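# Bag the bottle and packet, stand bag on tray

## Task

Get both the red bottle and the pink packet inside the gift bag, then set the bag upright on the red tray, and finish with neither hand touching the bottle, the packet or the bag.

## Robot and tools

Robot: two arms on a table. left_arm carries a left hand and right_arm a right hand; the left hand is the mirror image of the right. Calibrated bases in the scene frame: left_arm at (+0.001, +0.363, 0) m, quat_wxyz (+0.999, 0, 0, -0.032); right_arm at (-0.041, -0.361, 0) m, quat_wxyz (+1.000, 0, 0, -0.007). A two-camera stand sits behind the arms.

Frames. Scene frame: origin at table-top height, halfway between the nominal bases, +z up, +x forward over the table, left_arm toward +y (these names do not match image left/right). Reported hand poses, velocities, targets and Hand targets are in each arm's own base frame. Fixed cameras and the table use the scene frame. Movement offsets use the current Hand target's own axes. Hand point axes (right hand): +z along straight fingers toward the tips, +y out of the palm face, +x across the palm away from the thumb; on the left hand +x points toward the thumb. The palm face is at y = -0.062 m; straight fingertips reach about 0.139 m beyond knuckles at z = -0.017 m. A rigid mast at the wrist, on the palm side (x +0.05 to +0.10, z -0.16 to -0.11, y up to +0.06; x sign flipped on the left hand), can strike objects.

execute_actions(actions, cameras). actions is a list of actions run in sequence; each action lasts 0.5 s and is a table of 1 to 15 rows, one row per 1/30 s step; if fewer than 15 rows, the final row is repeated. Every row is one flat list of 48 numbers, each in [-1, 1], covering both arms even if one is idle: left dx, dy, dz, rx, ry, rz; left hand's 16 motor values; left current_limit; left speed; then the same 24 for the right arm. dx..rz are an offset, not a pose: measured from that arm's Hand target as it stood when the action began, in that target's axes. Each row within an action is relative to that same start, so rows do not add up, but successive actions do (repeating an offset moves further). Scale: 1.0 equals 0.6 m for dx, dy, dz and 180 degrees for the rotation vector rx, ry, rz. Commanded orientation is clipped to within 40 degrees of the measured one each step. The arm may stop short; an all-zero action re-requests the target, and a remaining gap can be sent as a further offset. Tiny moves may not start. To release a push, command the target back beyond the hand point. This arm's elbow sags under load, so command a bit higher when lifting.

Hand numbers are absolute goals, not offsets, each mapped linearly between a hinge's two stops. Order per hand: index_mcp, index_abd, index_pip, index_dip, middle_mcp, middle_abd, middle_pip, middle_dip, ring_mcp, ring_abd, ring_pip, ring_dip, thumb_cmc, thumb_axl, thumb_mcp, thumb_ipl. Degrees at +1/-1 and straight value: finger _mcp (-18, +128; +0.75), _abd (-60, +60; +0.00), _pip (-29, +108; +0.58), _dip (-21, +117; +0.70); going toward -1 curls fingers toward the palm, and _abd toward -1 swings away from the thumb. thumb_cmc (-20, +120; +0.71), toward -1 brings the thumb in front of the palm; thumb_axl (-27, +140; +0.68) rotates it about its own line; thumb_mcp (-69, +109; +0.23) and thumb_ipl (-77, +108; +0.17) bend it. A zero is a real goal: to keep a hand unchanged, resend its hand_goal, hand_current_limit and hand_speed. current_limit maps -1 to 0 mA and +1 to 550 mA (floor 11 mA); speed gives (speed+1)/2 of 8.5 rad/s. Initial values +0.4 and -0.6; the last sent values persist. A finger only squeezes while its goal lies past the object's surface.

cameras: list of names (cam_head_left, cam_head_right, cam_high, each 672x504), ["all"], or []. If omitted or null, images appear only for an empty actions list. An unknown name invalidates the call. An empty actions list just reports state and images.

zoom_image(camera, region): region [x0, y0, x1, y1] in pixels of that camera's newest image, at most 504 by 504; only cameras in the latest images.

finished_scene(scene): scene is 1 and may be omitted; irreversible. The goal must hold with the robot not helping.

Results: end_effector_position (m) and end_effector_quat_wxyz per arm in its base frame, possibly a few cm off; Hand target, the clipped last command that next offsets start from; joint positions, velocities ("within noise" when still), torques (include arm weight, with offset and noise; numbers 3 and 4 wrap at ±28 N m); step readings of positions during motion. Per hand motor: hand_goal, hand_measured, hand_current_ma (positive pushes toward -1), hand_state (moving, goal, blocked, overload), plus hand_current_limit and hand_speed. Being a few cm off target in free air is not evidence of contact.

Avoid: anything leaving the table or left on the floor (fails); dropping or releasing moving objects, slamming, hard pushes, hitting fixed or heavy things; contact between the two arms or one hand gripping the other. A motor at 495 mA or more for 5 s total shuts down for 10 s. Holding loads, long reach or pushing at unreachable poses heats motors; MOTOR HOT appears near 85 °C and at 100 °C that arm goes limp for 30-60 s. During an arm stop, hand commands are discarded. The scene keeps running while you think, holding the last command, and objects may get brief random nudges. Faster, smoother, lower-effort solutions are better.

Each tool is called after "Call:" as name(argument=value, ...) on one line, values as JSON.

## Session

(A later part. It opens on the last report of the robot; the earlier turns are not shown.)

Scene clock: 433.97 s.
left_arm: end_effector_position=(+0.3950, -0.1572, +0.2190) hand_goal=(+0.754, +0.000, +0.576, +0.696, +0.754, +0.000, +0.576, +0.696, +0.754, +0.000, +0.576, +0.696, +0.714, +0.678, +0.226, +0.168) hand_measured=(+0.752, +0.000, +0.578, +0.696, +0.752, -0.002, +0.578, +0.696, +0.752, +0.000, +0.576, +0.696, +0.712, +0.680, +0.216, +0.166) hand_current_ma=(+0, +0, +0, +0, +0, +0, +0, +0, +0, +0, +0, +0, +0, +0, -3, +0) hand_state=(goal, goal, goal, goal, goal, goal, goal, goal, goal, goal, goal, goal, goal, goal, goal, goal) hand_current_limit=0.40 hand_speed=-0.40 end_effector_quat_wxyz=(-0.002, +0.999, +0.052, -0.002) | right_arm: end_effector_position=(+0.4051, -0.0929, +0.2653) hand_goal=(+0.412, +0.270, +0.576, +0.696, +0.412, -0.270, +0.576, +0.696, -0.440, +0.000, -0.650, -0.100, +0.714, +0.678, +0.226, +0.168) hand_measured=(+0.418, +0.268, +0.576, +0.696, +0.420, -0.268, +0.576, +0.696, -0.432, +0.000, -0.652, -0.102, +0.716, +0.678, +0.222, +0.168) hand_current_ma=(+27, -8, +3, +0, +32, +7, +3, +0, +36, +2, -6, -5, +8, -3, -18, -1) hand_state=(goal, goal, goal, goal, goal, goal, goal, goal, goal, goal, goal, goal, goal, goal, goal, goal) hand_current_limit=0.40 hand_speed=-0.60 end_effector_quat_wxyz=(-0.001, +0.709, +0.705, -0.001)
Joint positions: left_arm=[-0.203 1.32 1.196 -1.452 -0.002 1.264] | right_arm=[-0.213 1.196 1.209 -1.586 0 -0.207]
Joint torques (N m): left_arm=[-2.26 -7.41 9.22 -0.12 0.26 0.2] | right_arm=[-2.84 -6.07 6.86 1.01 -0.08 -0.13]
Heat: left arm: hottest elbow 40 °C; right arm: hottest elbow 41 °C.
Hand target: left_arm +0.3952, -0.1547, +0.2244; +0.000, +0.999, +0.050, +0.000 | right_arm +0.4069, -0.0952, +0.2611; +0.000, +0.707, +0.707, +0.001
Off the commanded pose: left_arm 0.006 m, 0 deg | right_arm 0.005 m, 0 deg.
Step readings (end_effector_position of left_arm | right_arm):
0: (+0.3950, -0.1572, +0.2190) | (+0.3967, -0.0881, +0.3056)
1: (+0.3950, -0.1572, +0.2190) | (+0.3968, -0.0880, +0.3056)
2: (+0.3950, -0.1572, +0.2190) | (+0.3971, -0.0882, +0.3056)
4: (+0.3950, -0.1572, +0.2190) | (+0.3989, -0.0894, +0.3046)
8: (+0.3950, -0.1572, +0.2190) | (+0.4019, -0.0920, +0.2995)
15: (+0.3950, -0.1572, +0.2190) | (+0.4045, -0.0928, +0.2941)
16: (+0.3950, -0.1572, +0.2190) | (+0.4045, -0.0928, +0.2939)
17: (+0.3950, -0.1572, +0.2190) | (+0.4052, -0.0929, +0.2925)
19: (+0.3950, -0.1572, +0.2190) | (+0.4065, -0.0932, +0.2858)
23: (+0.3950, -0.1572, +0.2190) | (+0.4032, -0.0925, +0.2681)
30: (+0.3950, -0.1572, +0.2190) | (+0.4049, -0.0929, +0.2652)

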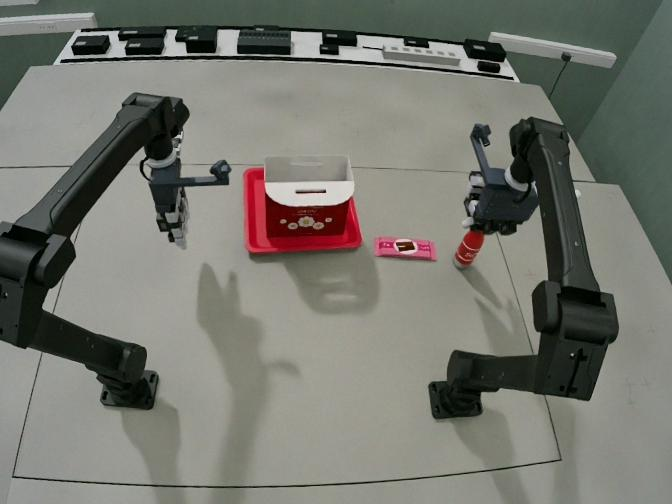

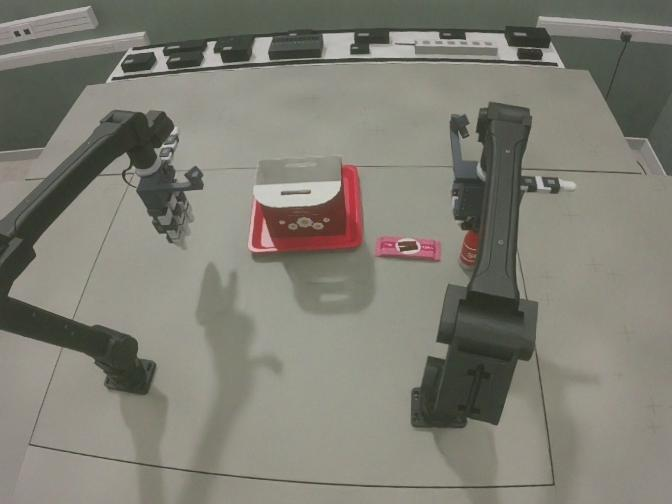

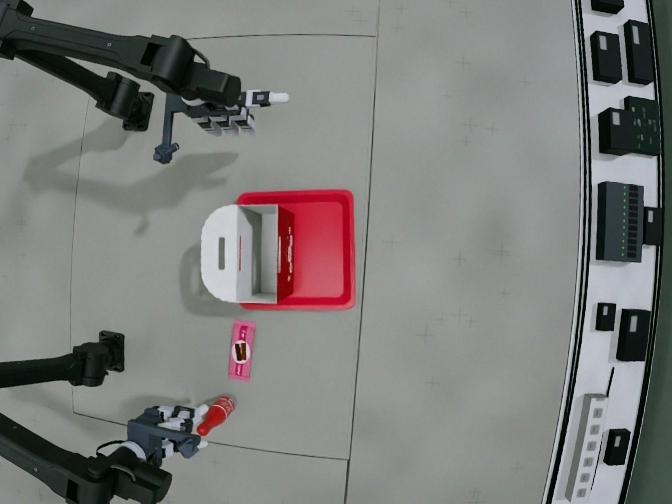

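Call:
execute_actions(actions=[[[0,0,0,0,0,0,0.754,0,0.576,0.696,0.754,0,0.576,0.696,0.754,0,0.576,0.696,0.714,0.678,0.226,0.168,0.4,-0.4,0.003,0.007,0.05,0,0,0,0.412,0.27,0.576,0.696,0.412,-0.27,0.576,0.696,-0.44,0,-0.65,-0.1,0.714,0.678,0.226,0.168,0.4,-0.6]],[[0,0,0,0,0,0,0.754,0,0.576,0.696,0.754,0,0.576,0.696,0.754,0,0.576,0.696,0.714,0.678,0.226,0.168,0.4,-0.4,0,0,0.05,0,0,0,0.412,0.27,0.576,0.696,0.412,-0.27,0.576,0.696,-0.44,0,-0.65,-0.1,0.714,0.678,0.226,0.168,0.4,-0.6]]], cameras=["all"])

Call:
zoom_image(camera="cam_high", region=[130, 360, 290, 490])

Call:
zoom_image(camera="cam_head_left", region=[420, 140, 560, 290])

Scene clock: 442.63 s.
left_arm: end_effector_position=(+0.3950, -0.1572, +0.2190) hand_goal=(+0.754, +0.000, +0.576, +0.696, +0.754, +0.000, +0.576, +0.696, +0.754, +0.000, +0.576, +0.696, +0.714, +0.678, +0.226, +0.168) hand_measured=(+0.752, +0.000, +0.578, +0.696, +0.752, -0.002, +0.578, +0.696, +0.752, +0.000, +0.576, +0.696, +0.712, +0.680, +0.216, +0.166) hand_current_ma=(+0, +0, +0, +0, +0, +0, +0, +0, +0, +0, +0, +0, +0, +0, -3, +0) hand_state=(goal, goal, goal, goal, goal, goal, goal, goal, goal, goal, goal, goal, goal, goal, goal, goal) hand_current_limit=0.40 hand_speed=-0.40 end_effector_quat_wxyz=(-0.002, +0.999, +0.052, -0.002) | right_arm: end_effector_position=(+0.4093, -0.0938, +0.2061) hand_goal=(+0.412, +0.270, +0.576, +0.696, +0.412, -0.270, +0.576, +0.696, -0.440, +0.000, -0.650, -0.100, +0.714, +0.678, +0.226, +0.168) hand_measured=(+0.418, +0.268, +0.576, +0.696, +0.418, -0.268, +0.576, +0.696, -0.432, +0.000, -0.652, -0.102, +0.716, +0.678, +0.222, +0.168) hand_current_ma=(+25, -8, +3, +0, +29, +7, +3, +0, +36, +2, -6, -5, +8, -3, -18, -1) hand_state=(goal, goal, goal, goal, goal, goal, goal, goal, goal, goal, goal, goal, goal, goal, goal, goal) hand_current_limit=0.40 hand_speed=-0.60 end_effector_quat_wxyz=(+0.000, +0.709, +0.705, +0.000)
Joint positions: left_arm=[-0.203 1.32 1.196 -1.452 -0.002 1.264] | right_arm=[-0.213 1.216 1.07 -1.424 0 -0.207]
Joint torques (N m): left_arm=[-2.26 -7.41 9.24 -0.09 0.26 0.2] | right_arm=[-2.02 -6.01 6.71 1.2 -0.11 -0.01]
Heat: left arm: hottest elbow 40 °C; right arm: hottest elbow 40 °C.
Hand target: left_arm +0.3952, -0.1547, +0.2244; +0.000, +0.999, +0.050, +0.000 | right_arm +0.4111, -0.0933, +0.2011; +0.000, +0.707, +0.707, +0.001
Off the commanded pose: left_arm 0.006 m, 0 deg | right_arm 0.005 m, 0 deg.
Step readings (end_effector_position of left_arm | right_arm):
0: (+0.3950, -0.1572, +0.2190) | (+0.4052, -0.0929, +0.2653)
1: (+0.3950, -0.1572, +0.2190) | (+0.4053, -0.0929, +0.2652)
2: (+0.3950, -0.1572, +0.2190) | (+0.4060, -0.0931, +0.2639)
4: (+0.3950, -0.1572, +0.2190) | (+0.4081, -0.0935, +0.2582)
8: (+0.3950, -0.1572, +0.2190) | (+0.4062, -0.0931, +0.2411)
15: (+0.3950, -0.1572, +0.2190) | (+0.4086, -0.0936, +0.2360)
16: (+0.3950, -0.1572, +0.2190) | (+0.4089, -0.0937, +0.2360)
17: (+0.3950, -0.1572, +0.2190) | (+0.4095, -0.0938, +0.2345)
19: (+0.3950, -0.1572, +0.2190) | (+0.4111, -0.0942, +0.2285)
23: (+0.3950, -0.1572, +0.2190) | (+0.4071, -0.0933, +0.2109)
30: (+0.3950, -0.1572, +0.2190) | (+0.4089, -0.0937, +0.2060)

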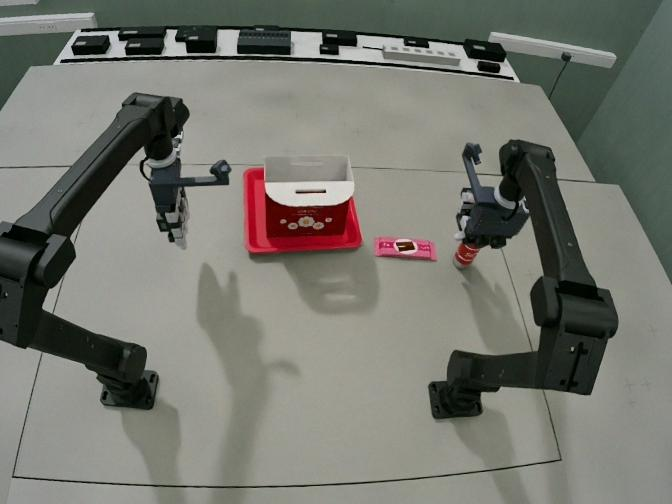

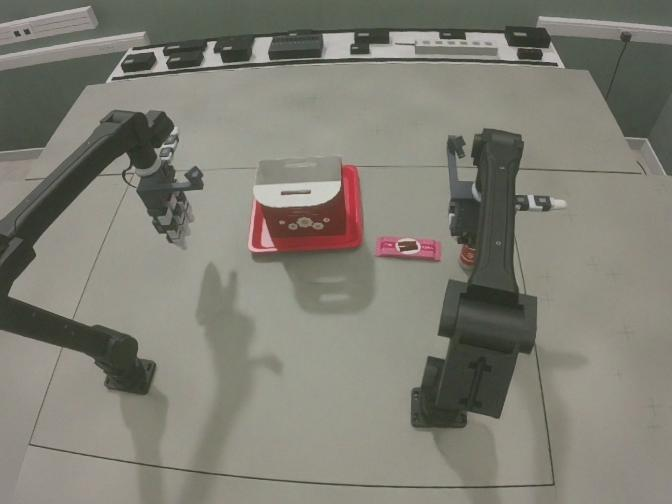

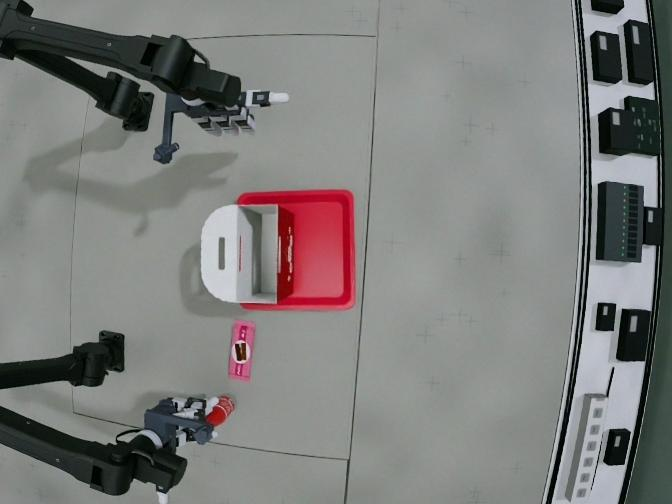

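Scaled by 3.150 from the camera's 672x504 image, which has a finer 960x720 frame.

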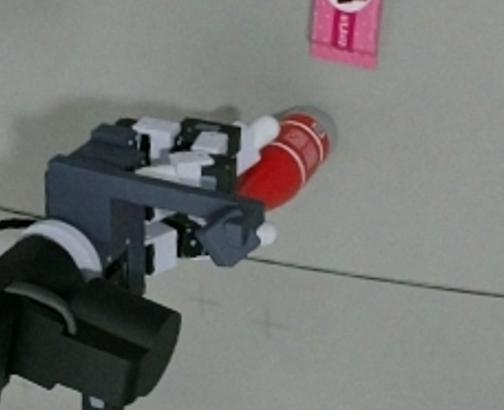

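Scaled by 3.360 from the camera's 672x504 image, which has a finer 960x720 frame.

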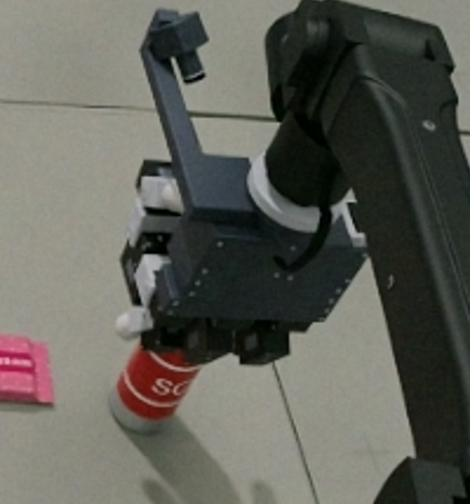

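Call:
execute_actions(actions=[[[0,0,0,0,0,0,0.754,0,0.576,0.696,0.754,0,0.576,0.696,0.754,0,0.576,0.696,0.714,0.678,0.226,0.168,0.4,-0.4,0,0,0.02,0,0,0,0.412,0.27,0.576,0.696,0.412,-0.27,0.576,0.696,-0.44,0,-0.65,-0.1,0.714,0.678,0.226,0.168,0.4,-0.6]],[[0,0,0,0,0,0,0.754,0,0.576,0.696,0.754,0,0.576,0.696,0.754,0,0.576,0.696,0.714,0.678,0.226,0.168,0.4,-0.4,0,0,0,0,0,0,0.412,0.16,0.576,0.696,0.412,-0.16,0.576,0.696,-0.44,0,-0.65,-0.1,0.714,0.678,0.226,0.168,0.4,-0.8]],[[0,0,0,0,0,0,0.754,0,0.576,0.696,0.754,0,0.576,0.696,0.754,0,0.576,0.696,0.714,0.678,0.226,0.168,0.4,-0.4,0,0,0,0,0,0,0.412,0.04,0.576,0.696,0.412,-0.04,0.576,0.696,-0.44,0,-0.65,-0.1,0.714,0.678,0.226,0.168,0.4,-0.8]]], cameras=["all"])

Call:
zoom_image(camera="cam_high", region=[130, 360, 290, 490])

Call:
zoom_image(camera="cam_head_left", region=[420, 140, 560, 290])

Scene clock: 451.80 s.
left_arm: end_effector_position=(+0.3950, -0.1572, +0.2190) hand_goal=(+0.754, +0.000, +0.576, +0.696, +0.754, +0.000, +0.576, +0.696, +0.754, +0.000, +0.576, +0.696, +0.714, +0.678, +0.226, +0.168) hand_measured=(+0.752, +0.000, +0.578, +0.696, +0.752, -0.002, +0.578, +0.696, +0.752, +0.000, +0.576, +0.696, +0.712, +0.680, +0.216, +0.166) hand_current_ma=(+0, +0, +0, +0, +0, +0, +0, +0, +0, +0, +0, +0, +0, +0, -3, +0) hand_state=(goal, goal, goal, goal, goal, goal, goal, goal, goal, goal, goal, goal, goal, goal, goal, goal) hand_current_limit=0.40 hand_speed=-0.40 end_effector_quat_wxyz=(-0.002, +0.999, +0.052, -0.002) | right_arm: end_effector_position=(+0.4099, -0.0937, +0.1967) hand_goal=(+0.412, +0.040, +0.576, +0.696, +0.412, -0.040, +0.576, +0.696, -0.440, +0.000, -0.650, -0.100, +0.714, +0.678, +0.226, +0.168) hand_measured=(+0.418, +0.212, +0.576, +0.696, +0.418, -0.216, +0.576, +0.696, -0.432, +0.000, -0.652, -0.102, +0.716, +0.678, +0.222, +0.168) hand_current_ma=(+24, +385, +3, +0, +29, -385, +3, +0, +36, +2, -6, -5, +7, -3, -18, -1) hand_state=(goal, blocked, goal, goal, goal, blocked, goal, goal, goal, goal, goal, goal, goal, goal, goal, goal) hand_current_limit=0.40 hand_speed=-0.80 end_effector_quat_wxyz=(+0.003, +0.709, +0.705, +0.002)
Joint positions: left_arm=[-0.203 1.32 1.196 -1.452 -0.002 1.264] | right_arm=[-0.213 1.218 1.045 -1.391 -0.001 -0.207]
Joint torques (N m): left_arm=[-2.26 -7.47 9.21 -0.12 0.26 0.19] | right_arm=[-1.96 -5.89 6.54 1.14 -0.04 -0.01]
Heat: left arm: hottest elbow 39 °C; right arm: hottest elbow 39 °C.
Hand target: left_arm +0.3952, -0.1547, +0.2244; +0.000, +0.999, +0.050, +0.000 | right_arm +0.4112, -0.0933, +0.1893; +0.000, +0.707, +0.707, +0.001
Off the commanded pose: left_arm 0.006 m, 0 deg | right_arm 0.008 m, 0 deg.
Step readings (end_effector_position of left_arm | right_arm):
0: (+0.3950, -0.1572, +0.2190) | (+0.4093, -0.0938, +0.2061)
1: (+0.3950, -0.1572, +0.2190) | (+0.4094, -0.0938, +0.2061)
2: (+0.3950, -0.1572, +0.2190) | (+0.4097, -0.0939, +0.2058)
4: (+0.3950, -0.1572, +0.2190) | (+0.4106, -0.0941, +0.2040)
8: (+0.3950, -0.1572, +0.2190) | (+0.4093, -0.0938, +0.1983)
15: (+0.3950, -0.1572, +0.2190) | (+0.4098, -0.0939, +0.1967)
16: (+0.3950, -0.1572, +0.2190) | (+0.4098, -0.0939, +0.1967)
17: (+0.3950, -0.1572, +0.2190) | (+0.4099, -0.0939, +0.1967)
19: (+0.3950, -0.1572, +0.2190) | (+0.4099, -0.0937, +0.1967)
23: (+0.3950, -0.1572, +0.2190) | (+0.4099, -0.0937, +0.1967)
30: (+0.3950, -0.1572, +0.2190) | (+0.4099, -0.0937, +0.1967)
31: (+0.3950, -0.1572, +0.2190) | (+0.4099, -0.0937, +0.1967)
32: (+0.3950, -0.1572, +0.2190) | (+0.4099, -0.0937, +0.1967)
34: (+0.3950, -0.1572, +0.2190) | (+0.4099, -0.0937, +0.1967)
38: (+0.3950, -0.1572, +0.2190) | (+0.4099, -0.0937, +0.1967)
45: (+0.3950, -0.1572, +0.2190) | (+0.4099, -0.0937, +0.1967)

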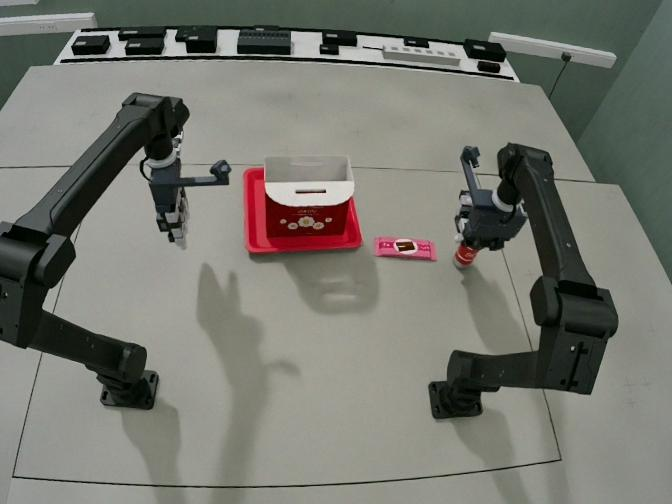

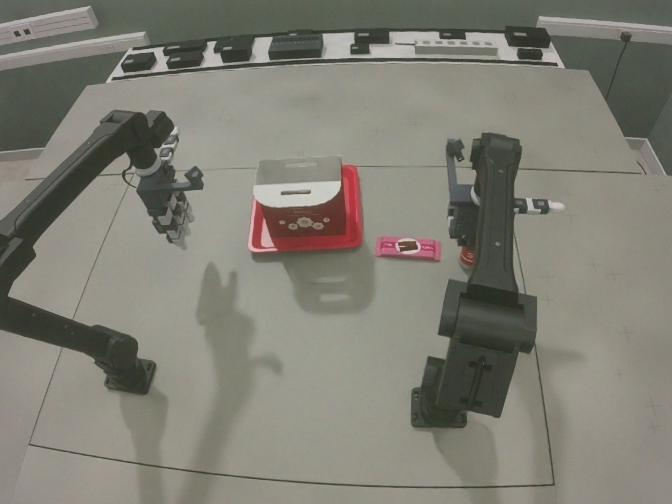

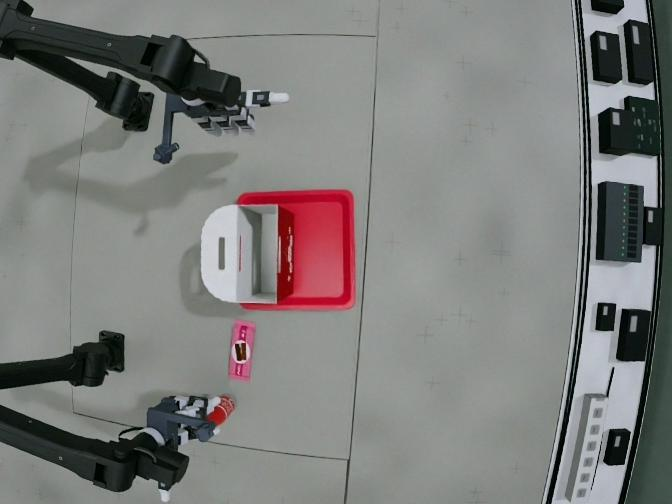

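Scaled by 3.150 from the camera's 672x504 image, which has a finer 960x720 frame.

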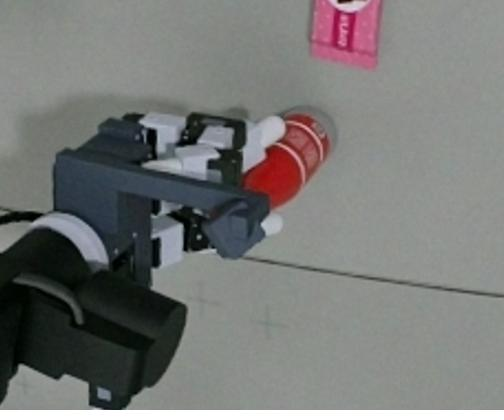

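Scaled by 3.360 from the camera's 672x504 image, which has a finer 960x720 frame.

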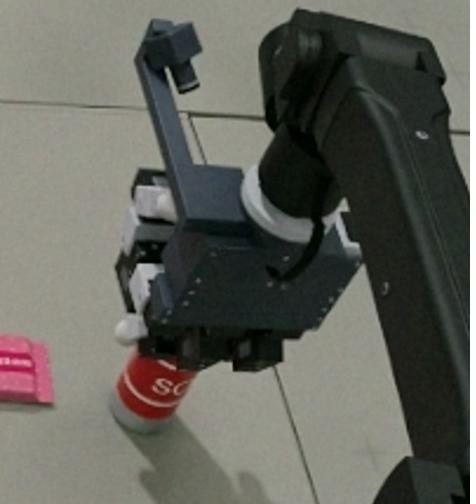

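Call:
execute_actions(actions=[[[0,0,0,0,0,0,0.754,0,0.576,0.696,0.754,0,0.576,0.696,0.754,0,0.576,0.696,0.714,0.678,0.226,0.168,0.4,-0.4,0,0,0,0,0,0,0.412,0.28,0.576,0.696,0.412,-0.28,0.576,0.696,-0.44,0,-0.65,-0.1,0.714,0.678,0.226,0.168,0.4,-0.6]],[[0,0,0,0,0,0,0.754,0,0.576,0.696,0.754,0,0.576,0.696,0.754,0,0.576,0.696,0.714,0.678,0.226,0.168,0.4,-0.4,0,0,0,0,0,0,0.754,0.28,-0.081,0.551,0.754,-0.28,-0.081,0.551,-0.44,0,-0.65,-0.1,0.714,0.678,0.226,0.168,0.4,-0.6]],[[0,0,0,0,0,0,0.754,0,0.576,0.696,0.754,0,0.576,0.696,0.754,0,0.576,0.696,0.714,0.678,0.226,0.168,0.4,-0.4,0,0,0.018,0,0,0,0.754,0.28,-0.081,0.551,0.754,-0.28,-0.081,0.551,-0.44,0,-0.65,-0.1,0.714,0.678,0.226,0.168,0.4,-0.6]]], cameras=["all"])

Call:
zoom_image(camera="cam_high", region=[130, 360, 290, 490])

Call:
zoom_image(camera="cam_head_left", region=[420, 140, 560, 290])

Scene clock: 477.87 s.
left_arm: end_effector_position=(+0.3950, -0.1572, +0.2190) hand_goal=(+0.754, +0.000, +0.576, +0.696, +0.754, +0.000, +0.576, +0.696, +0.754, +0.000, +0.576, +0.696, +0.714, +0.678, +0.226, +0.168) hand_measured=(+0.752, +0.000, +0.578, +0.696, +0.752, -0.002, +0.578, +0.696, +0.752, +0.000, +0.576, +0.696, +0.712, +0.680, +0.216, +0.166) hand_current_ma=(+0, +0, +0, +0, +0, +0, +0, +0, +0, +0, +0, +0, +0, +0, -3, +0) hand_state=(goal, goal, goal, goal, goal, goal, goal, goal, goal, goal, goal, goal, goal, goal, goal, goal) hand_current_limit=0.40 hand_speed=-0.40 end_effector_quat_wxyz=(-0.002, +0.999, +0.052, -0.002) | right_arm: end_effector_position=(+0.4105, -0.0938, +0.1905) hand_goal=(+0.754, +0.280, -0.080, +0.552, +0.754, -0.280, -0.080, +0.552, -0.440, +0.000, -0.650, -0.100, +0.714, +0.678, +0.226, +0.168) hand_measured=(+0.752, +0.294, -0.074, +0.554, +0.752, -0.296, -0.076, +0.554, -0.432, +0.000, -0.652, -0.102, +0.716, +0.678, +0.222, +0.168) hand_current_ma=(-7, +50, +20, +8, -8, -57, +13, +9, +36, +2, -6, -5, +6, -3, -18, -1) hand_state=(goal, goal, goal, goal, goal, goal, goal, goal, goal, goal, goal, goal, goal, goal, goal, goal) hand_current_limit=0.40 hand_speed=-0.60 end_effector_quat_wxyz=(+0.006, +0.709, +0.705, +0.004)
Joint positions: left_arm=[-0.203 1.32 1.196 -1.452 -0.002 1.264] | right_arm=[-0.213 1.218 1.027 -1.366 -0.001 -0.208]
Joint torques (N m): left_arm=[-2.26 -7.41 9.24 -0.13 0.26 0.19] | right_arm=[-1.38 -5.42 6.12 1.22 -0.07 -0.01]
Heat: left arm: hottest elbow 39 °C; right arm: hottest elbow 39 °C.
Hand target: left_arm +0.3952, -0.1547, +0.2244; +0.000, +0.999, +0.050, +0.000 | right_arm +0.4112, -0.0932, +0.1784; +0.000, +0.707, +0.707, +0.001
Off the commanded pose: left_arm 0.006 m, 0 deg | right_arm 0.012 m, 1 deg.
Step readings (end_effector_position of left_arm | right_arm):
0: (+0.3950, -0.1572, +0.2190) | (+0.4099, -0.0937, +0.1967)
1: (+0.3950, -0.1572, +0.2190) | (+0.4099, -0.0937, +0.1967)
2: (+0.3950, -0.1572, +0.2190) | (+0.4099, -0.0937, +0.1967)
4: (+0.3950, -0.1572, +0.2190) | (+0.4099, -0.0937, +0.1967)
8: (+0.3950, -0.1572, +0.2190) | (+0.4099, -0.0937, +0.1967)
15: (+0.3950, -0.1572, +0.2190) | (+0.4099, -0.0937, +0.1967)
16: (+0.3950, -0.1572, +0.2190) | (+0.4099, -0.0937, +0.1967)
17: (+0.3950, -0.1572, +0.2190) | (+0.4100, -0.0938, +0.1967)
19: (+0.3950, -0.1572, +0.2190) | (+0.4101, -0.0938, +0.1968)
23: (+0.3950, -0.1572, +0.2190) | (+0.4101, -0.0938, +0.1968)
30: (+0.3950, -0.1572, +0.2190) | (+0.4101, -0.0938, +0.1968)
31: (+0.3950, -0.1572, +0.2190) | (+0.4102, -0.0938, +0.1968)
32: (+0.3950, -0.1572, +0.2190) | (+0.4104, -0.0938, +0.1963)
34: (+0.3950, -0.1572, +0.2190) | (+0.4110, -0.0939, +0.1945)
38: (+0.3950, -0.1572, +0.2190) | (+0.4103, -0.0937, +0.1909)
45: (+0.3950, -0.1572, +0.2190) | (+0.4104, -0.0937, +0.1904)

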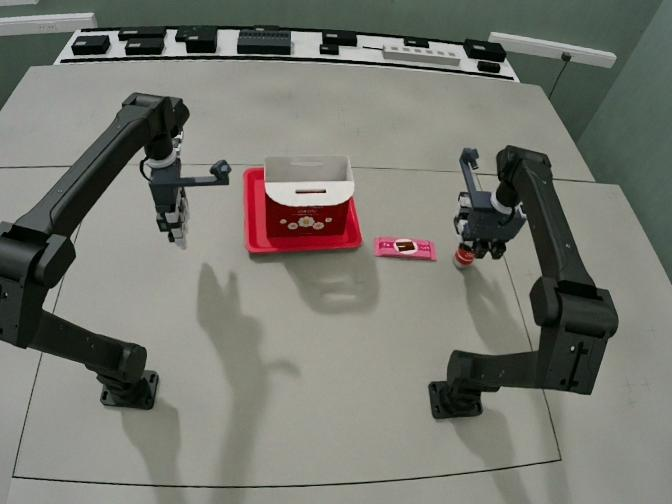

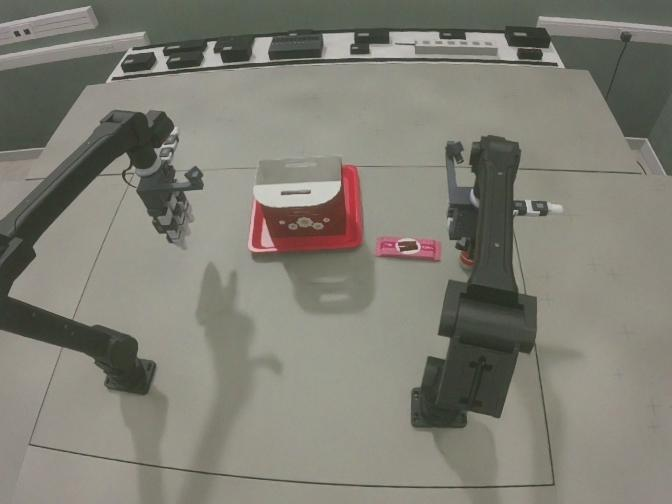

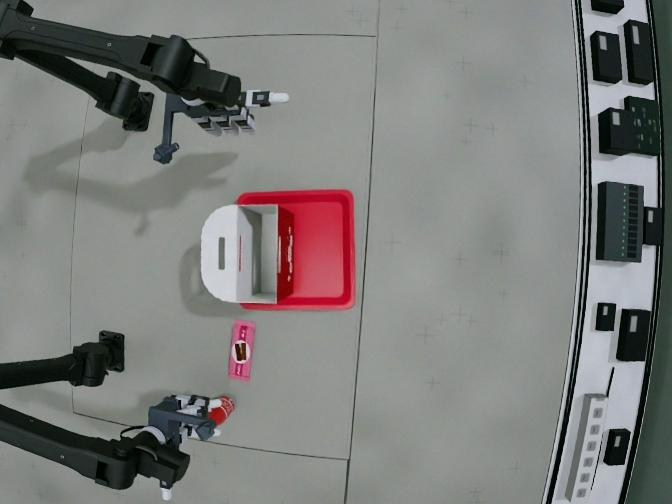

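Scaled by 3.150 from the camera's 672x504 image, which has a finer 960x720 frame.

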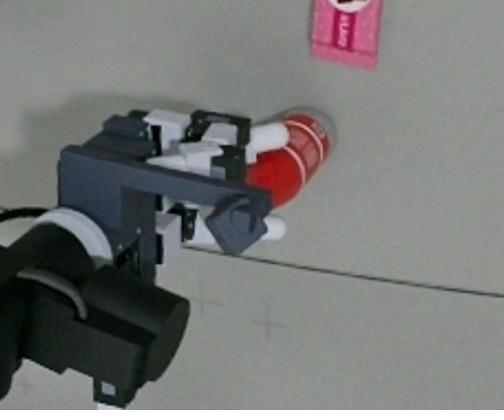

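Scaled by 3.360 from the camera's 672x504 image, which has a finer 960x720 frame.

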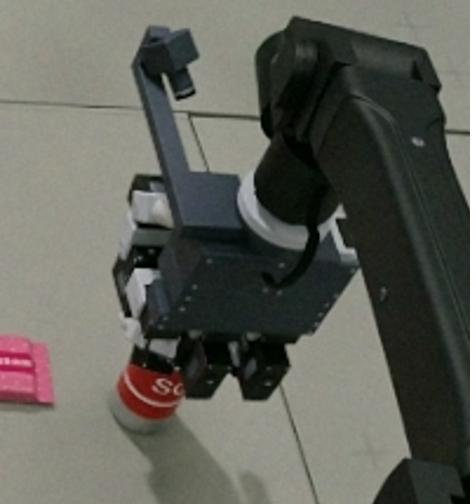

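Call:
execute_actions(actions=[[[0,0,0,0,0,0,0.754,0,0.576,0.696,0.754,0,0.576,0.696,0.754,0,0.576,0.696,0.714,0.678,0.226,0.168,0.4,-0.4,0,0,0,0,0,0,0.754,0.32,-0.081,0.551,0.754,-0.32,-0.081,0.551,-0.44,0,-0.65,-0.1,0.714,0.678,0.226,0.168,0.4,-0.6]],[[0,0,0,0,0,0,0.754,0,0.576,0.696,0.754,0,0.576,0.696,0.754,0,0.576,0.696,0.714,0.678,0.226,0.168,0.4,-0.4,0,-0.02,0,0,0,0,0.754,0.32,-0.081,0.551,0.754,-0.32,-0.081,0.551,-0.44,0,-0.65,-0.1,0.714,0.678,0.226,0.168,0.4,-0.6]],[[0,0,0,0,0,0,0.754,0,0.576,0.696,0.754,0,0.576,0.696,0.754,0,0.576,0.696,0.714,0.678,0.226,0.168,0.4,-0.4,0,0,0,0,0,0,0.754,0.22,-0.081,0.551,0.754,-0.22,-0.081,0.551,-0.44,0,-0.65,-0.1,0.714,0.678,0.226,0.168,0.4,-0.6]]])

Scene clock: 498.70 s.
left_arm: end_effector_position=(+0.3950, -0.1572, +0.2190) hand_goal=(+0.754, +0.000, +0.576, +0.696, +0.754, +0.000, +0.576, +0.696, +0.754, +0.000, +0.576, +0.696, +0.714, +0.678, +0.226, +0.168) hand_measured=(+0.752, +0.000, +0.578, +0.696, +0.752, -0.002, +0.578, +0.696, +0.752, +0.000, +0.576, +0.696, +0.712, +0.680, +0.216, +0.166) hand_current_ma=(+0, +0, +0, +0, +0, +0, +0, +0, +0, +0, +0, +0, +0, +0, -3, +0) hand_state=(goal, goal, goal, goal, goal, goal, goal, goal, goal, goal, goal, goal, goal, goal, goal, goal) hand_current_limit=0.40 hand_speed=-0.40 end_effector_quat_wxyz=(-0.002, +0.999, +0.052, -0.002) | right_arm: end_effector_position=(+0.4011, -0.0920, +0.1768) hand_goal=(+0.754, +0.220, -0.080, +0.552, +0.754, -0.220, -0.080, +0.552, -0.440, +0.000, -0.650, -0.100, +0.714, +0.678, +0.226, +0.168) hand_measured=(+0.756, +0.230, -0.074, +0.554, +0.756, -0.230, -0.076, +0.554, -0.432, +0.000, -0.652, -0.102, +0.716, +0.678, +0.222, +0.168) hand_current_ma=(+5, +34, +20, +8, +4, -32, +13, +9, +36, +2, -6, -5, +6, -3, -18, -1) hand_state=(goal, goal, goal, goal, goal, goal, goal, goal, goal, goal, goal, goal, goal, goal, goal, goal) hand_current_limit=0.40 hand_speed=-0.60 end_effector_quat_wxyz=(-0.005, +0.709, +0.705, -0.003)
Joint positions: left_arm=[-0.203 1.32 1.196 -1.452 -0.002 1.264] | right_arm=[-0.213 1.216 0.994 -1.361 0 -0.208]
Joint torques (N m): left_arm=[-2.26 -7.47 9.24 -0.13 0.25 0.19] | right_arm=[-2.32 -6.71 6.42 0.57 -0.06 -0.1]
Heat: left arm: hottest elbow 39 °C; right arm: hottest elbow 37 °C.
Hand target: left_arm +0.3952, -0.1547, +0.2244; +0.000, +0.999, +0.050, +0.000 | right_arm +0.3992, -0.0933, +0.1784; +0.000, +0.707, +0.707, +0.001
Off the commanded pose: left_arm 0.006 m, 0 deg | right_arm 0.003 m, 1 deg.
Step readings (end_effector_position of left_arm | right_arm):
0: (+0.3950, -0.1572, +0.2190) | (+0.4105, -0.0938, +0.1905)
1: (+0.3950, -0.1572, +0.2190) | (+0.4105, -0.0938, +0.1905)
2: (+0.3950, -0.1572, +0.2190) | (+0.4107, -0.0938, +0.1905)
4: (+0.3950, -0.1572, +0.2190) | (+0.4107, -0.0938, +0.1894)
8: (+0.3950, -0.1572, +0.2190) | (+0.4102, -0.0937, +0.1869)
15: (+0.3950, -0.1572, +0.2190) | (+0.4102, -0.0937, +0.1867)
16: (+0.3950, -0.1572, +0.2190) | (+0.4102, -0.0937, +0.1867)
17: (+0.3950, -0.1572, +0.2190) | (+0.4097, -0.0936, +0.1860)
19: (+0.3950, -0.1572, +0.2190) | (+0.4081, -0.0932, +0.1836)
23: (+0.3950, -0.1572, +0.2190) | (+0.4028, -0.0922, +0.1763)
30: (+0.3950, -0.1572, +0.2190) | (+0.4013, -0.0918, +0.1756)
31: (+0.3950, -0.1572, +0.2190) | (+0.4012, -0.0918, +0.1761)
32: (+0.3950, -0.1572, +0.2190) | (+0.4012, -0.0918, +0.1764)
34: (+0.3950, -0.1572, +0.2190) | (+0.4011, -0.0919, +0.1768)
38: (+0.3950, -0.1572, +0.2190) | (+0.4011, -0.0920, +0.1768)
45: (+0.3950, -0.1572, +0.2190) | (+0.4011, -0.0920, +0.1768)

Call:
execute_actions(actions=[])

Call:
zoom_image(camera="cam_high", region=[160, 380, 250, 460])

Call:
zoom_image(camera="cam_head_left", region=[440, 190, 520, 290])

Scene clock: 506.03 s.
left_arm: end_effector_position=(+0.3950, -0.1572, +0.2190) hand_goal=(+0.754, +0.000, +0.576, +0.696, +0.754, +0.000, +0.576, +0.696, +0.754, +0.000, +0.576, +0.696, +0.714, +0.678, +0.226, +0.168) hand_measured=(+0.752, +0.000, +0.578, +0.696, +0.752, -0.002, +0.578, +0.696, +0.752, +0.000, +0.576, +0.696, +0.712, +0.680, +0.216, +0.166) hand_current_ma=(+0, +0, +0, +0, +0, +0, +0, +0, +0, +0, +0, +0, +0, +0, -3, +0) hand_state=(goal, goal, goal, goal, goal, goal, goal, goal, goal, goal, goal, goal, goal, goal, goal, goal) hand_current_limit=0.40 hand_speed=-0.40 end_effector_quat_wxyz=(-0.002, +0.999, +0.052, -0.002) | right_arm: end_effector_position=(+0.4011, -0.0920, +0.1768) hand_goal=(+0.754, +0.220, -0.080, +0.552, +0.754, -0.220, -0.080, +0.552, -0.440, +0.000, -0.650, -0.100, +0.714, +0.678, +0.226, +0.168) hand_measured=(+0.756, +0.230, -0.074, +0.554, +0.756, -0.230, -0.076, +0.554, -0.432, +0.000, -0.652, -0.102, +0.716, +0.678, +0.222, +0.168) hand_current_ma=(+5, +34, +20, +8, +4, -32, +13, +9, +36, +2, -6, -5, +6, -3, -18, -1) hand_state=(goal, goal, goal, goal, goal, goal, goal, goal, goal, goal, goal, goal, goal, goal, goal, goal) hand_current_limit=0.40 hand_speed=-0.60 end_effector_quat_wxyz=(-0.005, +0.709, +0.705, -0.003)
Joint positions: left_arm=[-0.203 1.32 1.196 -1.452 -0.002 1.264] | right_arm=[-0.213 1.216 0.994 -1.361 0 -0.208]
Joint velocities: within noise
Joint torques (N m): left_arm=[-2.2 -7.41 9.22 -0.13 0.25 0.19] | right_arm=[-2.37 -7.65 6.41 0.73 -0.06 -0.08]
Heat: left arm: hottest elbow 39 °C; right arm: hottest elbow 37 °C.
Hand target: left_arm +0.3952, -0.1547, +0.2244; +0.000, +0.999, +0.050, +0.000 | right_arm +0.3992, -0.0933, +0.1784; +0.000, +0.707, +0.707, +0.001
Off the commanded pose: left_arm 0.006 m, 0 deg | right_arm 0.003 m, 1 deg.

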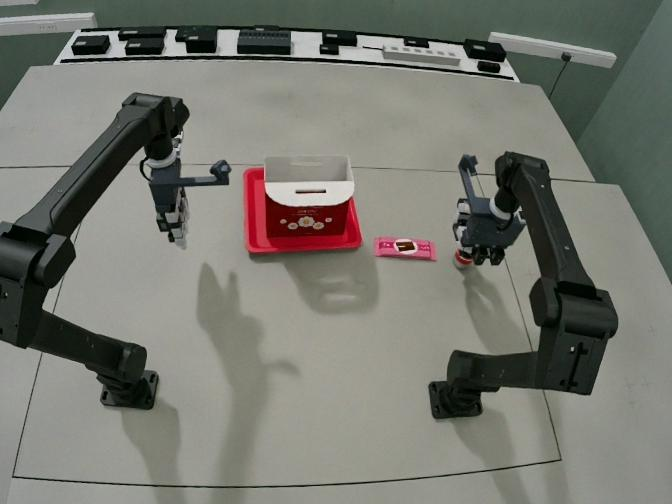

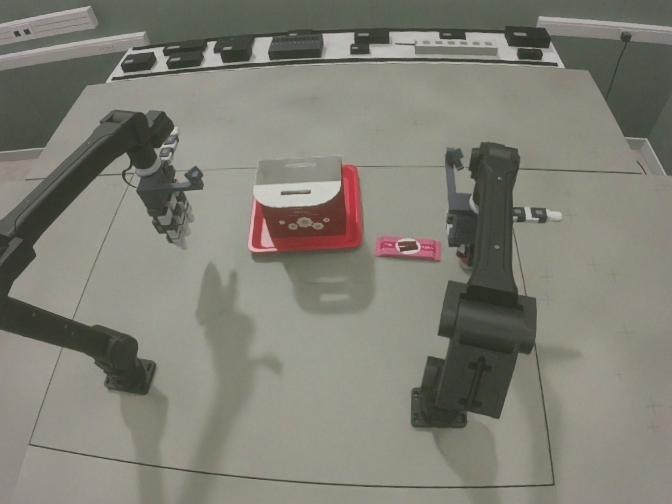

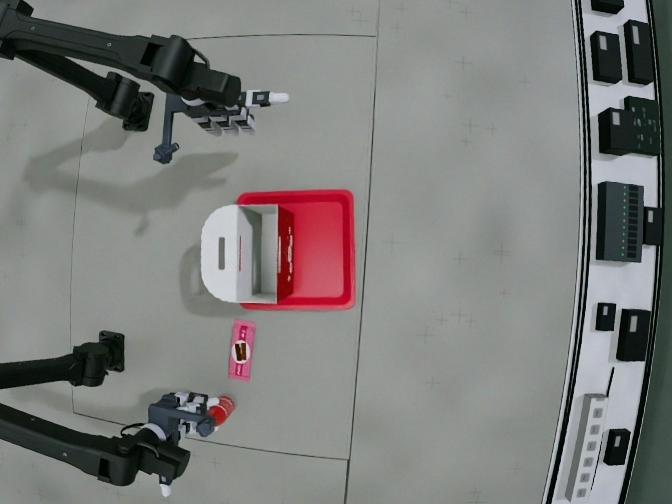

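Scaled by 5.600 from the camera's 672x504 image, which has a finer 960x720 frame.

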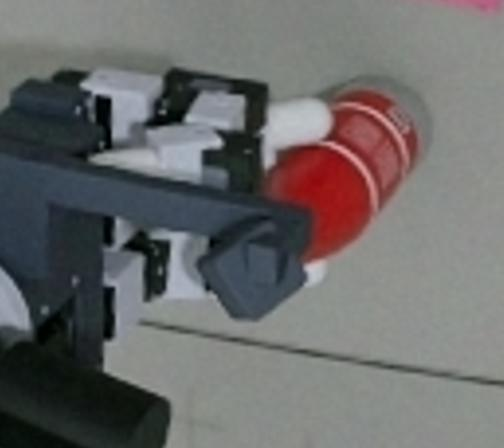

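Scaled by 5.040 from the camera's 672x504 image, which has a finer 960x720 frame.

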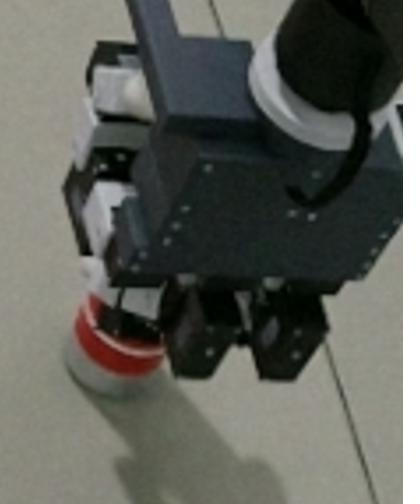

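Call:
execute_actions(actions=[[[0,0,0,0,0,0,0.754,0,0.576,0.696,0.754,0,0.576,0.696,0.754,0,0.576,0.696,0.714,0.678,0.226,0.168,0.4,-0.4,0,0,-0.04,0,0,0,0.754,0.22,-0.081,0.551,0.754,-0.22,-0.081,0.551,-0.44,0,-0.65,-0.1,0.714,0.678,0.226,0.168,0.4,-0.6]]])

Scene clock: 513.67 s.
left_arm: end_effector_position=(+0.3950, -0.1572, +0.2190) hand_goal=(+0.754, +0.000, +0.576, +0.696, +0.754, +0.000, +0.576, +0.696, +0.754, +0.000, +0.576, +0.696, +0.714, +0.678, +0.226, +0.168) hand_measured=(+0.752, +0.000, +0.578, +0.696, +0.752, -0.002, +0.578, +0.696, +0.752, +0.000, +0.576, +0.696, +0.712, +0.680, +0.216, +0.166) hand_current_ma=(+0, +0, +0, +0, +0, +0, +0, +0, +0, +0, +0, +0, +0, +0, -3, +0) hand_state=(goal, goal, goal, goal, goal, goal, goal, goal, goal, goal, goal, goal, goal, goal, goal, goal) hand_current_limit=0.40 hand_speed=-0.40 end_effector_quat_wxyz=(-0.002, +0.999, +0.052, -0.002) | right_arm: end_effector_position=(+0.3892, -0.0894, +0.1791) hand_goal=(+0.754, +0.220, -0.080, +0.552, +0.754, -0.220, -0.080, +0.552, -0.440, +0.000, -0.650, -0.100, +0.714, +0.678, +0.226, +0.168) hand_measured=(+0.756, +0.222, -0.074, +0.554, +0.756, -0.222, -0.076, +0.554, -0.432, +0.000, -0.652, -0.102, +0.716, +0.678, +0.222, +0.168) hand_current_ma=(+5, +7, +20, +8, +4, -7, +13, +9, +36, +2, -6, -5, +6, -3, -18, -1) hand_state=(goal, goal, goal, goal, goal, goal, goal, goal, goal, goal, goal, goal, goal, goal, goal, goal) hand_current_limit=0.40 hand_speed=-0.60 end_effector_quat_wxyz=(-0.018, +0.709, +0.705, -0.011)
Joint positions: left_arm=[-0.203 1.32 1.196 -1.452 -0.002 1.264] | right_arm=[-0.213 1.2 0.994 -1.407 0 -0.208]
Joint torques (N m): left_arm=[-2.26 -7.41 9.24 -0.1 0.26 0.2] | right_arm=[-2.32 -7.3 10.17 -0.44 -0.11 -0.05]
Heat: left arm: hottest elbow 39 °C; right arm: hottest elbow 37 °C.
Hand target: left_arm +0.3952, -0.1547, +0.2244; +0.000, +0.999, +0.050, +0.000 | right_arm +0.3991, -0.0933, +0.2024; +0.000, +0.707, +0.707, +0.001
Off the commanded pose: left_arm 0.006 m, 0 deg | right_arm 0.026 m, 2 deg.
Step readings (end_effector_position of left_arm | right_arm):
0: (+0.3950, -0.1572, +0.2190) | (+0.4011, -0.0920, +0.1768)
1: (+0.3950, -0.1572, +0.2190) | (+0.4011, -0.0920, +0.1770)
2: (+0.3950, -0.1572, +0.2190) | (+0.4009, -0.0920, +0.1769)
4: (+0.3950, -0.1572, +0.2190) | (+0.3980, -0.0914, +0.1767)
8: (+0.3950, -0.1572, +0.2190) | (+0.3921, -0.0901, +0.1779)
15: (+0.3950, -0.1572, +0.2190) | (+0.3894, -0.0895, +0.1792)

Call:
execute_actions(actions=[[[0,0,0,0,0,0,0.754,0,0.576,0.696,0.754,0,0.576,0.696,0.754,0,0.576,0.696,0.714,0.678,0.226,0.168,0.4,-0.4,0,0.02,-0.02,0,0,0,0.754,0.22,-0.081,0.551,0.754,-0.22,-0.081,0.551,-0.44,0,-0.65,-0.1,0.714,0.678,0.226,0.168,0.4,-0.6]]])

Scene clock: 517.90 s.
left_arm: end_effector_position=(+0.3950, -0.1572, +0.2190) hand_goal=(+0.754, +0.000, +0.576, +0.696, +0.754, +0.000, +0.576, +0.696, +0.754, +0.000, +0.576, +0.696, +0.714, +0.678, +0.226, +0.168) hand_measured=(+0.752, +0.000, +0.578, +0.696, +0.752, -0.002, +0.578, +0.696, +0.752, +0.000, +0.576, +0.696, +0.712, +0.680, +0.216, +0.166) hand_current_ma=(+0, +0, +0, +0, +0, +0, +0, +0, +0, +0, +0, +0, +0, +0, -3, +0) hand_state=(goal, goal, goal, goal, goal, goal, goal, goal, goal, goal, goal, goal, goal, goal, goal, goal) hand_current_limit=0.40 hand_speed=-0.40 end_effector_quat_wxyz=(-0.002, +0.999, +0.052, -0.002) | right_arm: end_effector_position=(+0.3935, -0.0904, +0.1909) hand_goal=(+0.754, +0.220, -0.080, +0.552, +0.754, -0.220, -0.080, +0.552, -0.440, +0.000, -0.650, -0.100, +0.714, +0.678, +0.226, +0.168) hand_measured=(+0.756, +0.222, -0.074, +0.554, +0.756, -0.222, -0.076, +0.554, -0.432, +0.000, -0.652, -0.102, +0.716, +0.678, +0.222, +0.168) hand_current_ma=(+5, +7, +20, +8, +4, -7, +13, +9, +36, +2, -6, -5, +6, -3, -18, -1) hand_state=(goal, goal, goal, goal, goal, goal, goal, goal, goal, goal, goal, goal, goal, goal, goal, goal) hand_current_limit=0.40 hand_speed=-0.60 end_effector_quat_wxyz=(-0.016, +0.709, +0.705, -0.010)
Joint positions: left_arm=[-0.203 1.32 1.196 -1.452 -0.002 1.264] | right_arm=[-0.213 1.203 1.028 -1.433 0 -0.208]
Joint torques (N m): left_arm=[-2.2 -7.41 9.24 -0.12 0.26 0.2] | right_arm=[-1.85 -5.25 11.22 -0.38 -0.1 -0.04]
Heat: left arm: hottest elbow 39 °C; right arm: hottest elbow 38 °C.
Hand target: left_arm +0.3952, -0.1547, +0.2244; +0.000, +0.999, +0.050, +0.000 | right_arm +0.4112, -0.0934, +0.2144; +0.000, +0.707, +0.707, +0.001
Off the commanded pose: left_arm 0.006 m, 0 deg | right_arm 0.030 m, 2 deg.
Step readings (end_effector_position of left_arm | right_arm):
0: (+0.3950, -0.1572, +0.2190) | (+0.3892, -0.0894, +0.1791)
1: (+0.3950, -0.1572, +0.2190) | (+0.3891, -0.0894, +0.1791)
2: (+0.3950, -0.1572, +0.2190) | (+0.3886, -0.0893, +0.1789)
4: (+0.3950, -0.1572, +0.2190) | (+0.3874, -0.0891, +0.1796)
8: (+0.3950, -0.1572, +0.2190) | (+0.3896, -0.0895, +0.1857)
15: (+0.3950, -0.1572, +0.2190) | (+0.3936, -0.0904, +0.1922)

Call:
execute_actions(actions=[[[0,0,0,0,0,0,0.754,0,0.576,0.696,0.754,0,0.576,0.696,0.754,0,0.576,0.696,0.714,0.678,0.226,0.168,0.4,-0.4,0,0.022,0.0,0,0,0,0.754,0.22,-0.081,0.551,0.754,-0.22,-0.081,0.551,-0.44,0,-0.65,-0.1,0.714,0.678,0.226,0.168,0.4,-0.6]]])

Scene clock: 523.90 s.
left_arm: end_effector_position=(+0.3950, -0.1572, +0.2190) hand_goal=(+0.754, +0.000, +0.576, +0.696, +0.754, +0.000, +0.576, +0.696, +0.754, +0.000, +0.576, +0.696, +0.714, +0.678, +0.226, +0.168) hand_measured=(+0.752, +0.000, +0.578, +0.696, +0.752, -0.002, +0.578, +0.696, +0.752, +0.000, +0.576, +0.696, +0.712, +0.680, +0.216, +0.166) hand_current_ma=(+0, +0, +0, +0, +0, +0, +0, +0, +0, +0, +0, +0, +0, +0, -3, +0) hand_state=(goal, goal, goal, goal, goal, goal, goal, goal, goal, goal, goal, goal, goal, goal, goal, goal) hand_current_limit=0.40 hand_speed=-0.40 end_effector_quat_wxyz=(-0.002, +0.999, +0.052, -0.002) | right_arm: end_effector_position=(+0.4036, -0.0926, +0.1888) hand_goal=(+0.754, +0.220, -0.080, +0.552, +0.754, -0.220, -0.080, +0.552, -0.440, +0.000, -0.650, -0.100, +0.714, +0.678, +0.226, +0.168) hand_measured=(+0.756, +0.222, -0.074, +0.554, +0.756, -0.222, -0.076, +0.554, -0.432, +0.000, -0.652, -0.102, +0.716, +0.678, +0.222, +0.168) hand_current_ma=(+5, +7, +20, +8, +4, -7, +13, +9, +36, +2, -6, -5, +6, -3, -18, -1) hand_state=(goal, goal, goal, goal, goal, goal, goal, goal, goal, goal, goal, goal, goal, goal, goal, goal) hand_current_limit=0.40 hand_speed=-0.60 end_effector_quat_wxyz=(-0.020, +0.709, +0.705, -0.013)
Joint positions: left_arm=[-0.203 1.32 1.196 -1.452 -0.002 1.264] | right_arm=[-0.213 1.239 1.054 -1.433 0 -0.208]
Joint torques (N m): left_arm=[-2.26 -7.47 9.24 -0.1 0.25 0.2] | right_arm=[-1.2 -6.71 11.56 -0.12 -0.13 0.06]
Heat: left arm: hottest elbow 39 °C; right arm: hottest elbow 39 °C.
Hand target: left_arm +0.3952, -0.1547, +0.2244; +0.000, +0.999, +0.050, +0.000 | right_arm +0.4243, -0.0934, +0.2143; +0.000, +0.707, +0.707, +0.001
Off the commanded pose: left_arm 0.006 m, 0 deg | right_arm 0.033 m, 3 deg.
Step readings (end_effector_position of left_arm | right_arm):
0: (+0.3950, -0.1572, +0.2190) | (+0.3935, -0.0904, +0.1909)
1: (+0.3950, -0.1572, +0.2190) | (+0.3935, -0.0904, +0.1909)
2: (+0.3950, -0.1572, +0.2190) | (+0.3938, -0.0904, +0.1909)
4: (+0.3950, -0.1572, +0.2190) | (+0.3962, -0.0910, +0.1912)
8: (+0.3950, -0.1572, +0.2190) | (+0.4024, -0.0923, +0.1906)
15: (+0.3950, -0.1572, +0.2190) | (+0.4036, -0.0926, +0.1888)

Call:
execute_actions(actions=[[[0,0,0,0,0,0,0.754,0,0.576,0.696,0.754,0,0.576,0.696,0.754,0,0.576,0.696,0.714,0.678,0.226,0.168,0.4,-0.4,0,0,0.0,0,0,0,0.754,0.13,-0.081,0.551,0.754,-0.13,-0.081,0.551,-0.44,0,-0.65,-0.1,0.714,0.678,0.226,0.168,0.4,-0.8]],[[0,0,0,0,0,0,0.754,0,0.576,0.696,0.754,0,0.576,0.696,0.754,0,0.576,0.696,0.714,0.678,0.226,0.168,0.4,-0.4,0,0,0.0,0,0,0,0.754,0.0,-0.081,0.551,0.754,-0.0,-0.081,0.551,-0.44,0,-0.65,-0.1,0.714,0.678,0.226,0.168,0.4,-0.8]]], cameras=["all"])

Call:
zoom_image(camera="cam_high", region=[160, 380, 250, 460])

Call:
zoom_image(camera="cam_head_left", region=[440, 190, 520, 290])

Scene clock: 529.60 s.
left_arm: end_effector_position=(+0.3950, -0.1572, +0.2190) hand_goal=(+0.754, +0.000, +0.576, +0.696, +0.754, +0.000, +0.576, +0.696, +0.754, +0.000, +0.576, +0.696, +0.714, +0.678, +0.226, +0.168) hand_measured=(+0.752, +0.000, +0.578, +0.696, +0.752, -0.002, +0.578, +0.696, +0.752, +0.000, +0.576, +0.696, +0.712, +0.680, +0.216, +0.166) hand_current_ma=(+0, +0, +0, +0, +0, +0, +0, +0, +0, +0, +0, +0, +0, +0, -3, +0) hand_state=(goal, goal, goal, goal, goal, goal, goal, goal, goal, goal, goal, goal, goal, goal, goal, goal) hand_current_limit=0.40 hand_speed=-0.40 end_effector_quat_wxyz=(-0.002, +0.999, +0.052, -0.002) | right_arm: end_effector_position=(+0.4037, -0.0925, +0.1888) hand_goal=(+0.754, +0.000, -0.080, +0.552, +0.754, +0.000, -0.080, +0.552, -0.440, +0.000, -0.650, -0.100, +0.714, +0.678, +0.226, +0.168) hand_measured=(+0.754, +0.186, -0.074, +0.554, +0.754, -0.178, -0.076, +0.554, -0.432, +0.000, -0.652, -0.102, +0.716, +0.678, +0.222, +0.168) hand_current_ma=(+2, +385, +22, +8, +3, -385, +17, +9, +36, +2, -6, -5, +6, -3, -18, -1) hand_state=(goal, blocked, goal, goal, goal, blocked, goal, goal, goal, goal, goal, goal, goal, goal, goal, goal) hand_current_limit=0.40 hand_speed=-0.80 end_effector_quat_wxyz=(-0.020, +0.709, +0.705, -0.013)
Joint positions: left_arm=[-0.203 1.32 1.196 -1.452 -0.002 1.264] | right_arm=[-0.213 1.239 1.054 -1.433 -0.001 -0.208]
Joint torques (N m): left_arm=[-2.32 -7.47 9.22 -0.12 0.25 0.19] | right_arm=[-1.08 -6.59 11.56 -0.03 -0.06 0.09]
Heat: left arm: hottest elbow 39 °C; right arm: hottest elbow 39 °C.
Hand target: left_arm +0.3952, -0.1547, +0.2244; +0.000, +0.999, +0.050, +0.000 | right_arm +0.4243, -0.0933, +0.2143; +0.000, +0.707, +0.707, +0.001
Off the commanded pose: left_arm 0.006 m, 0 deg | right_arm 0.033 m, 3 deg.
Step readings (end_effector_position of left_arm | right_arm):
0: (+0.3950, -0.1572, +0.2190) | (+0.4036, -0.0926, +0.1888)
1: (+0.3950, -0.1572, +0.2190) | (+0.4036, -0.0926, +0.1888)
2: (+0.3950, -0.1572, +0.2190) | (+0.4036, -0.0926, +0.1888)
4: (+0.3950, -0.1572, +0.2190) | (+0.4036, -0.0926, +0.1888)
8: (+0.3950, -0.1572, +0.2190) | (+0.4037, -0.0925, +0.1888)
15: (+0.3950, -0.1572, +0.2190) | (+0.4037, -0.0925, +0.1888)
16: (+0.3950, -0.1572, +0.2190) | (+0.4037, -0.0925, +0.1888)
17: (+0.3950, -0.1572, +0.2190) | (+0.4037, -0.0925, +0.1888)
19: (+0.3950, -0.1572, +0.2190) | (+0.4037, -0.0925, +0.1888)
23: (+0.3950, -0.1572, +0.2190) | (+0.4037, -0.0925, +0.1888)
30: (+0.3950, -0.1572, +0.2190) | (+0.4037, -0.0925, +0.1888)

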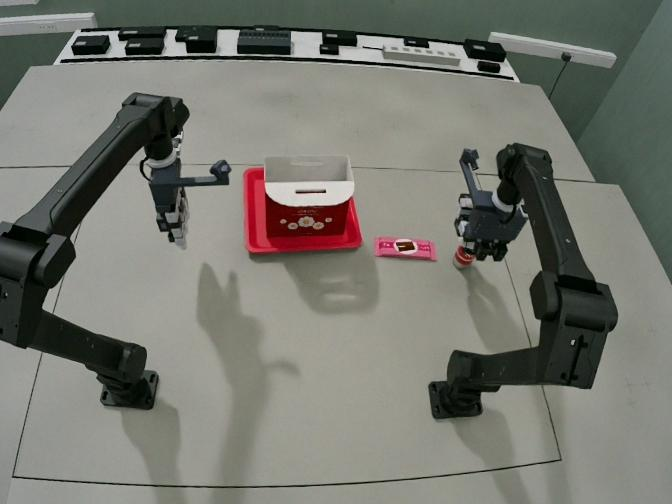

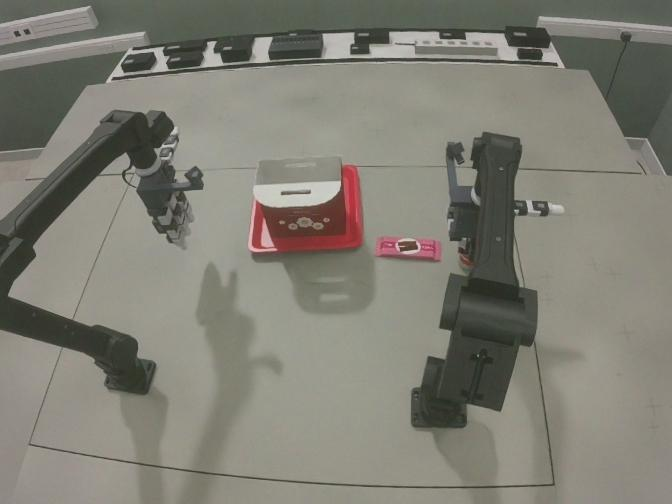

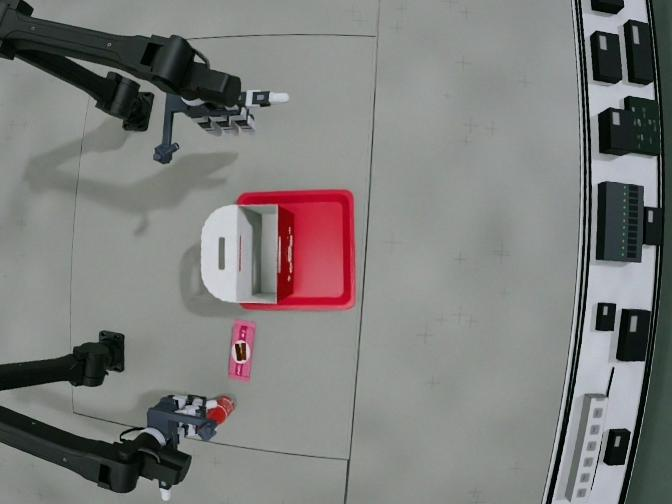

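Scaled by 5.600 from the camera's 672x504 image, which has a finer 960x720 frame.

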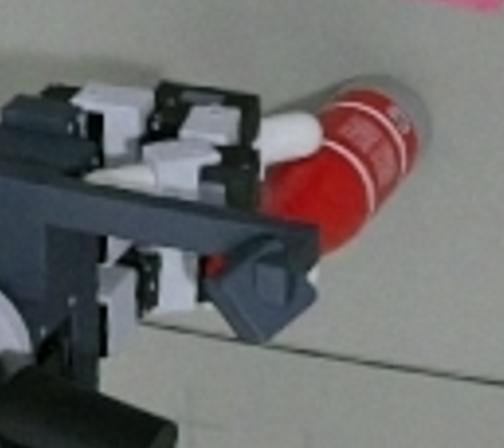

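Scaled by 5.040 from the camera's 672x504 image, which has a finer 960x720 frame.

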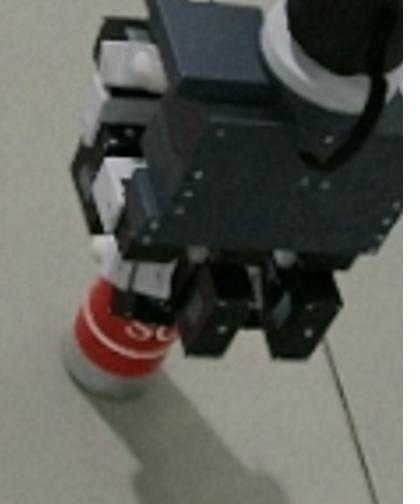

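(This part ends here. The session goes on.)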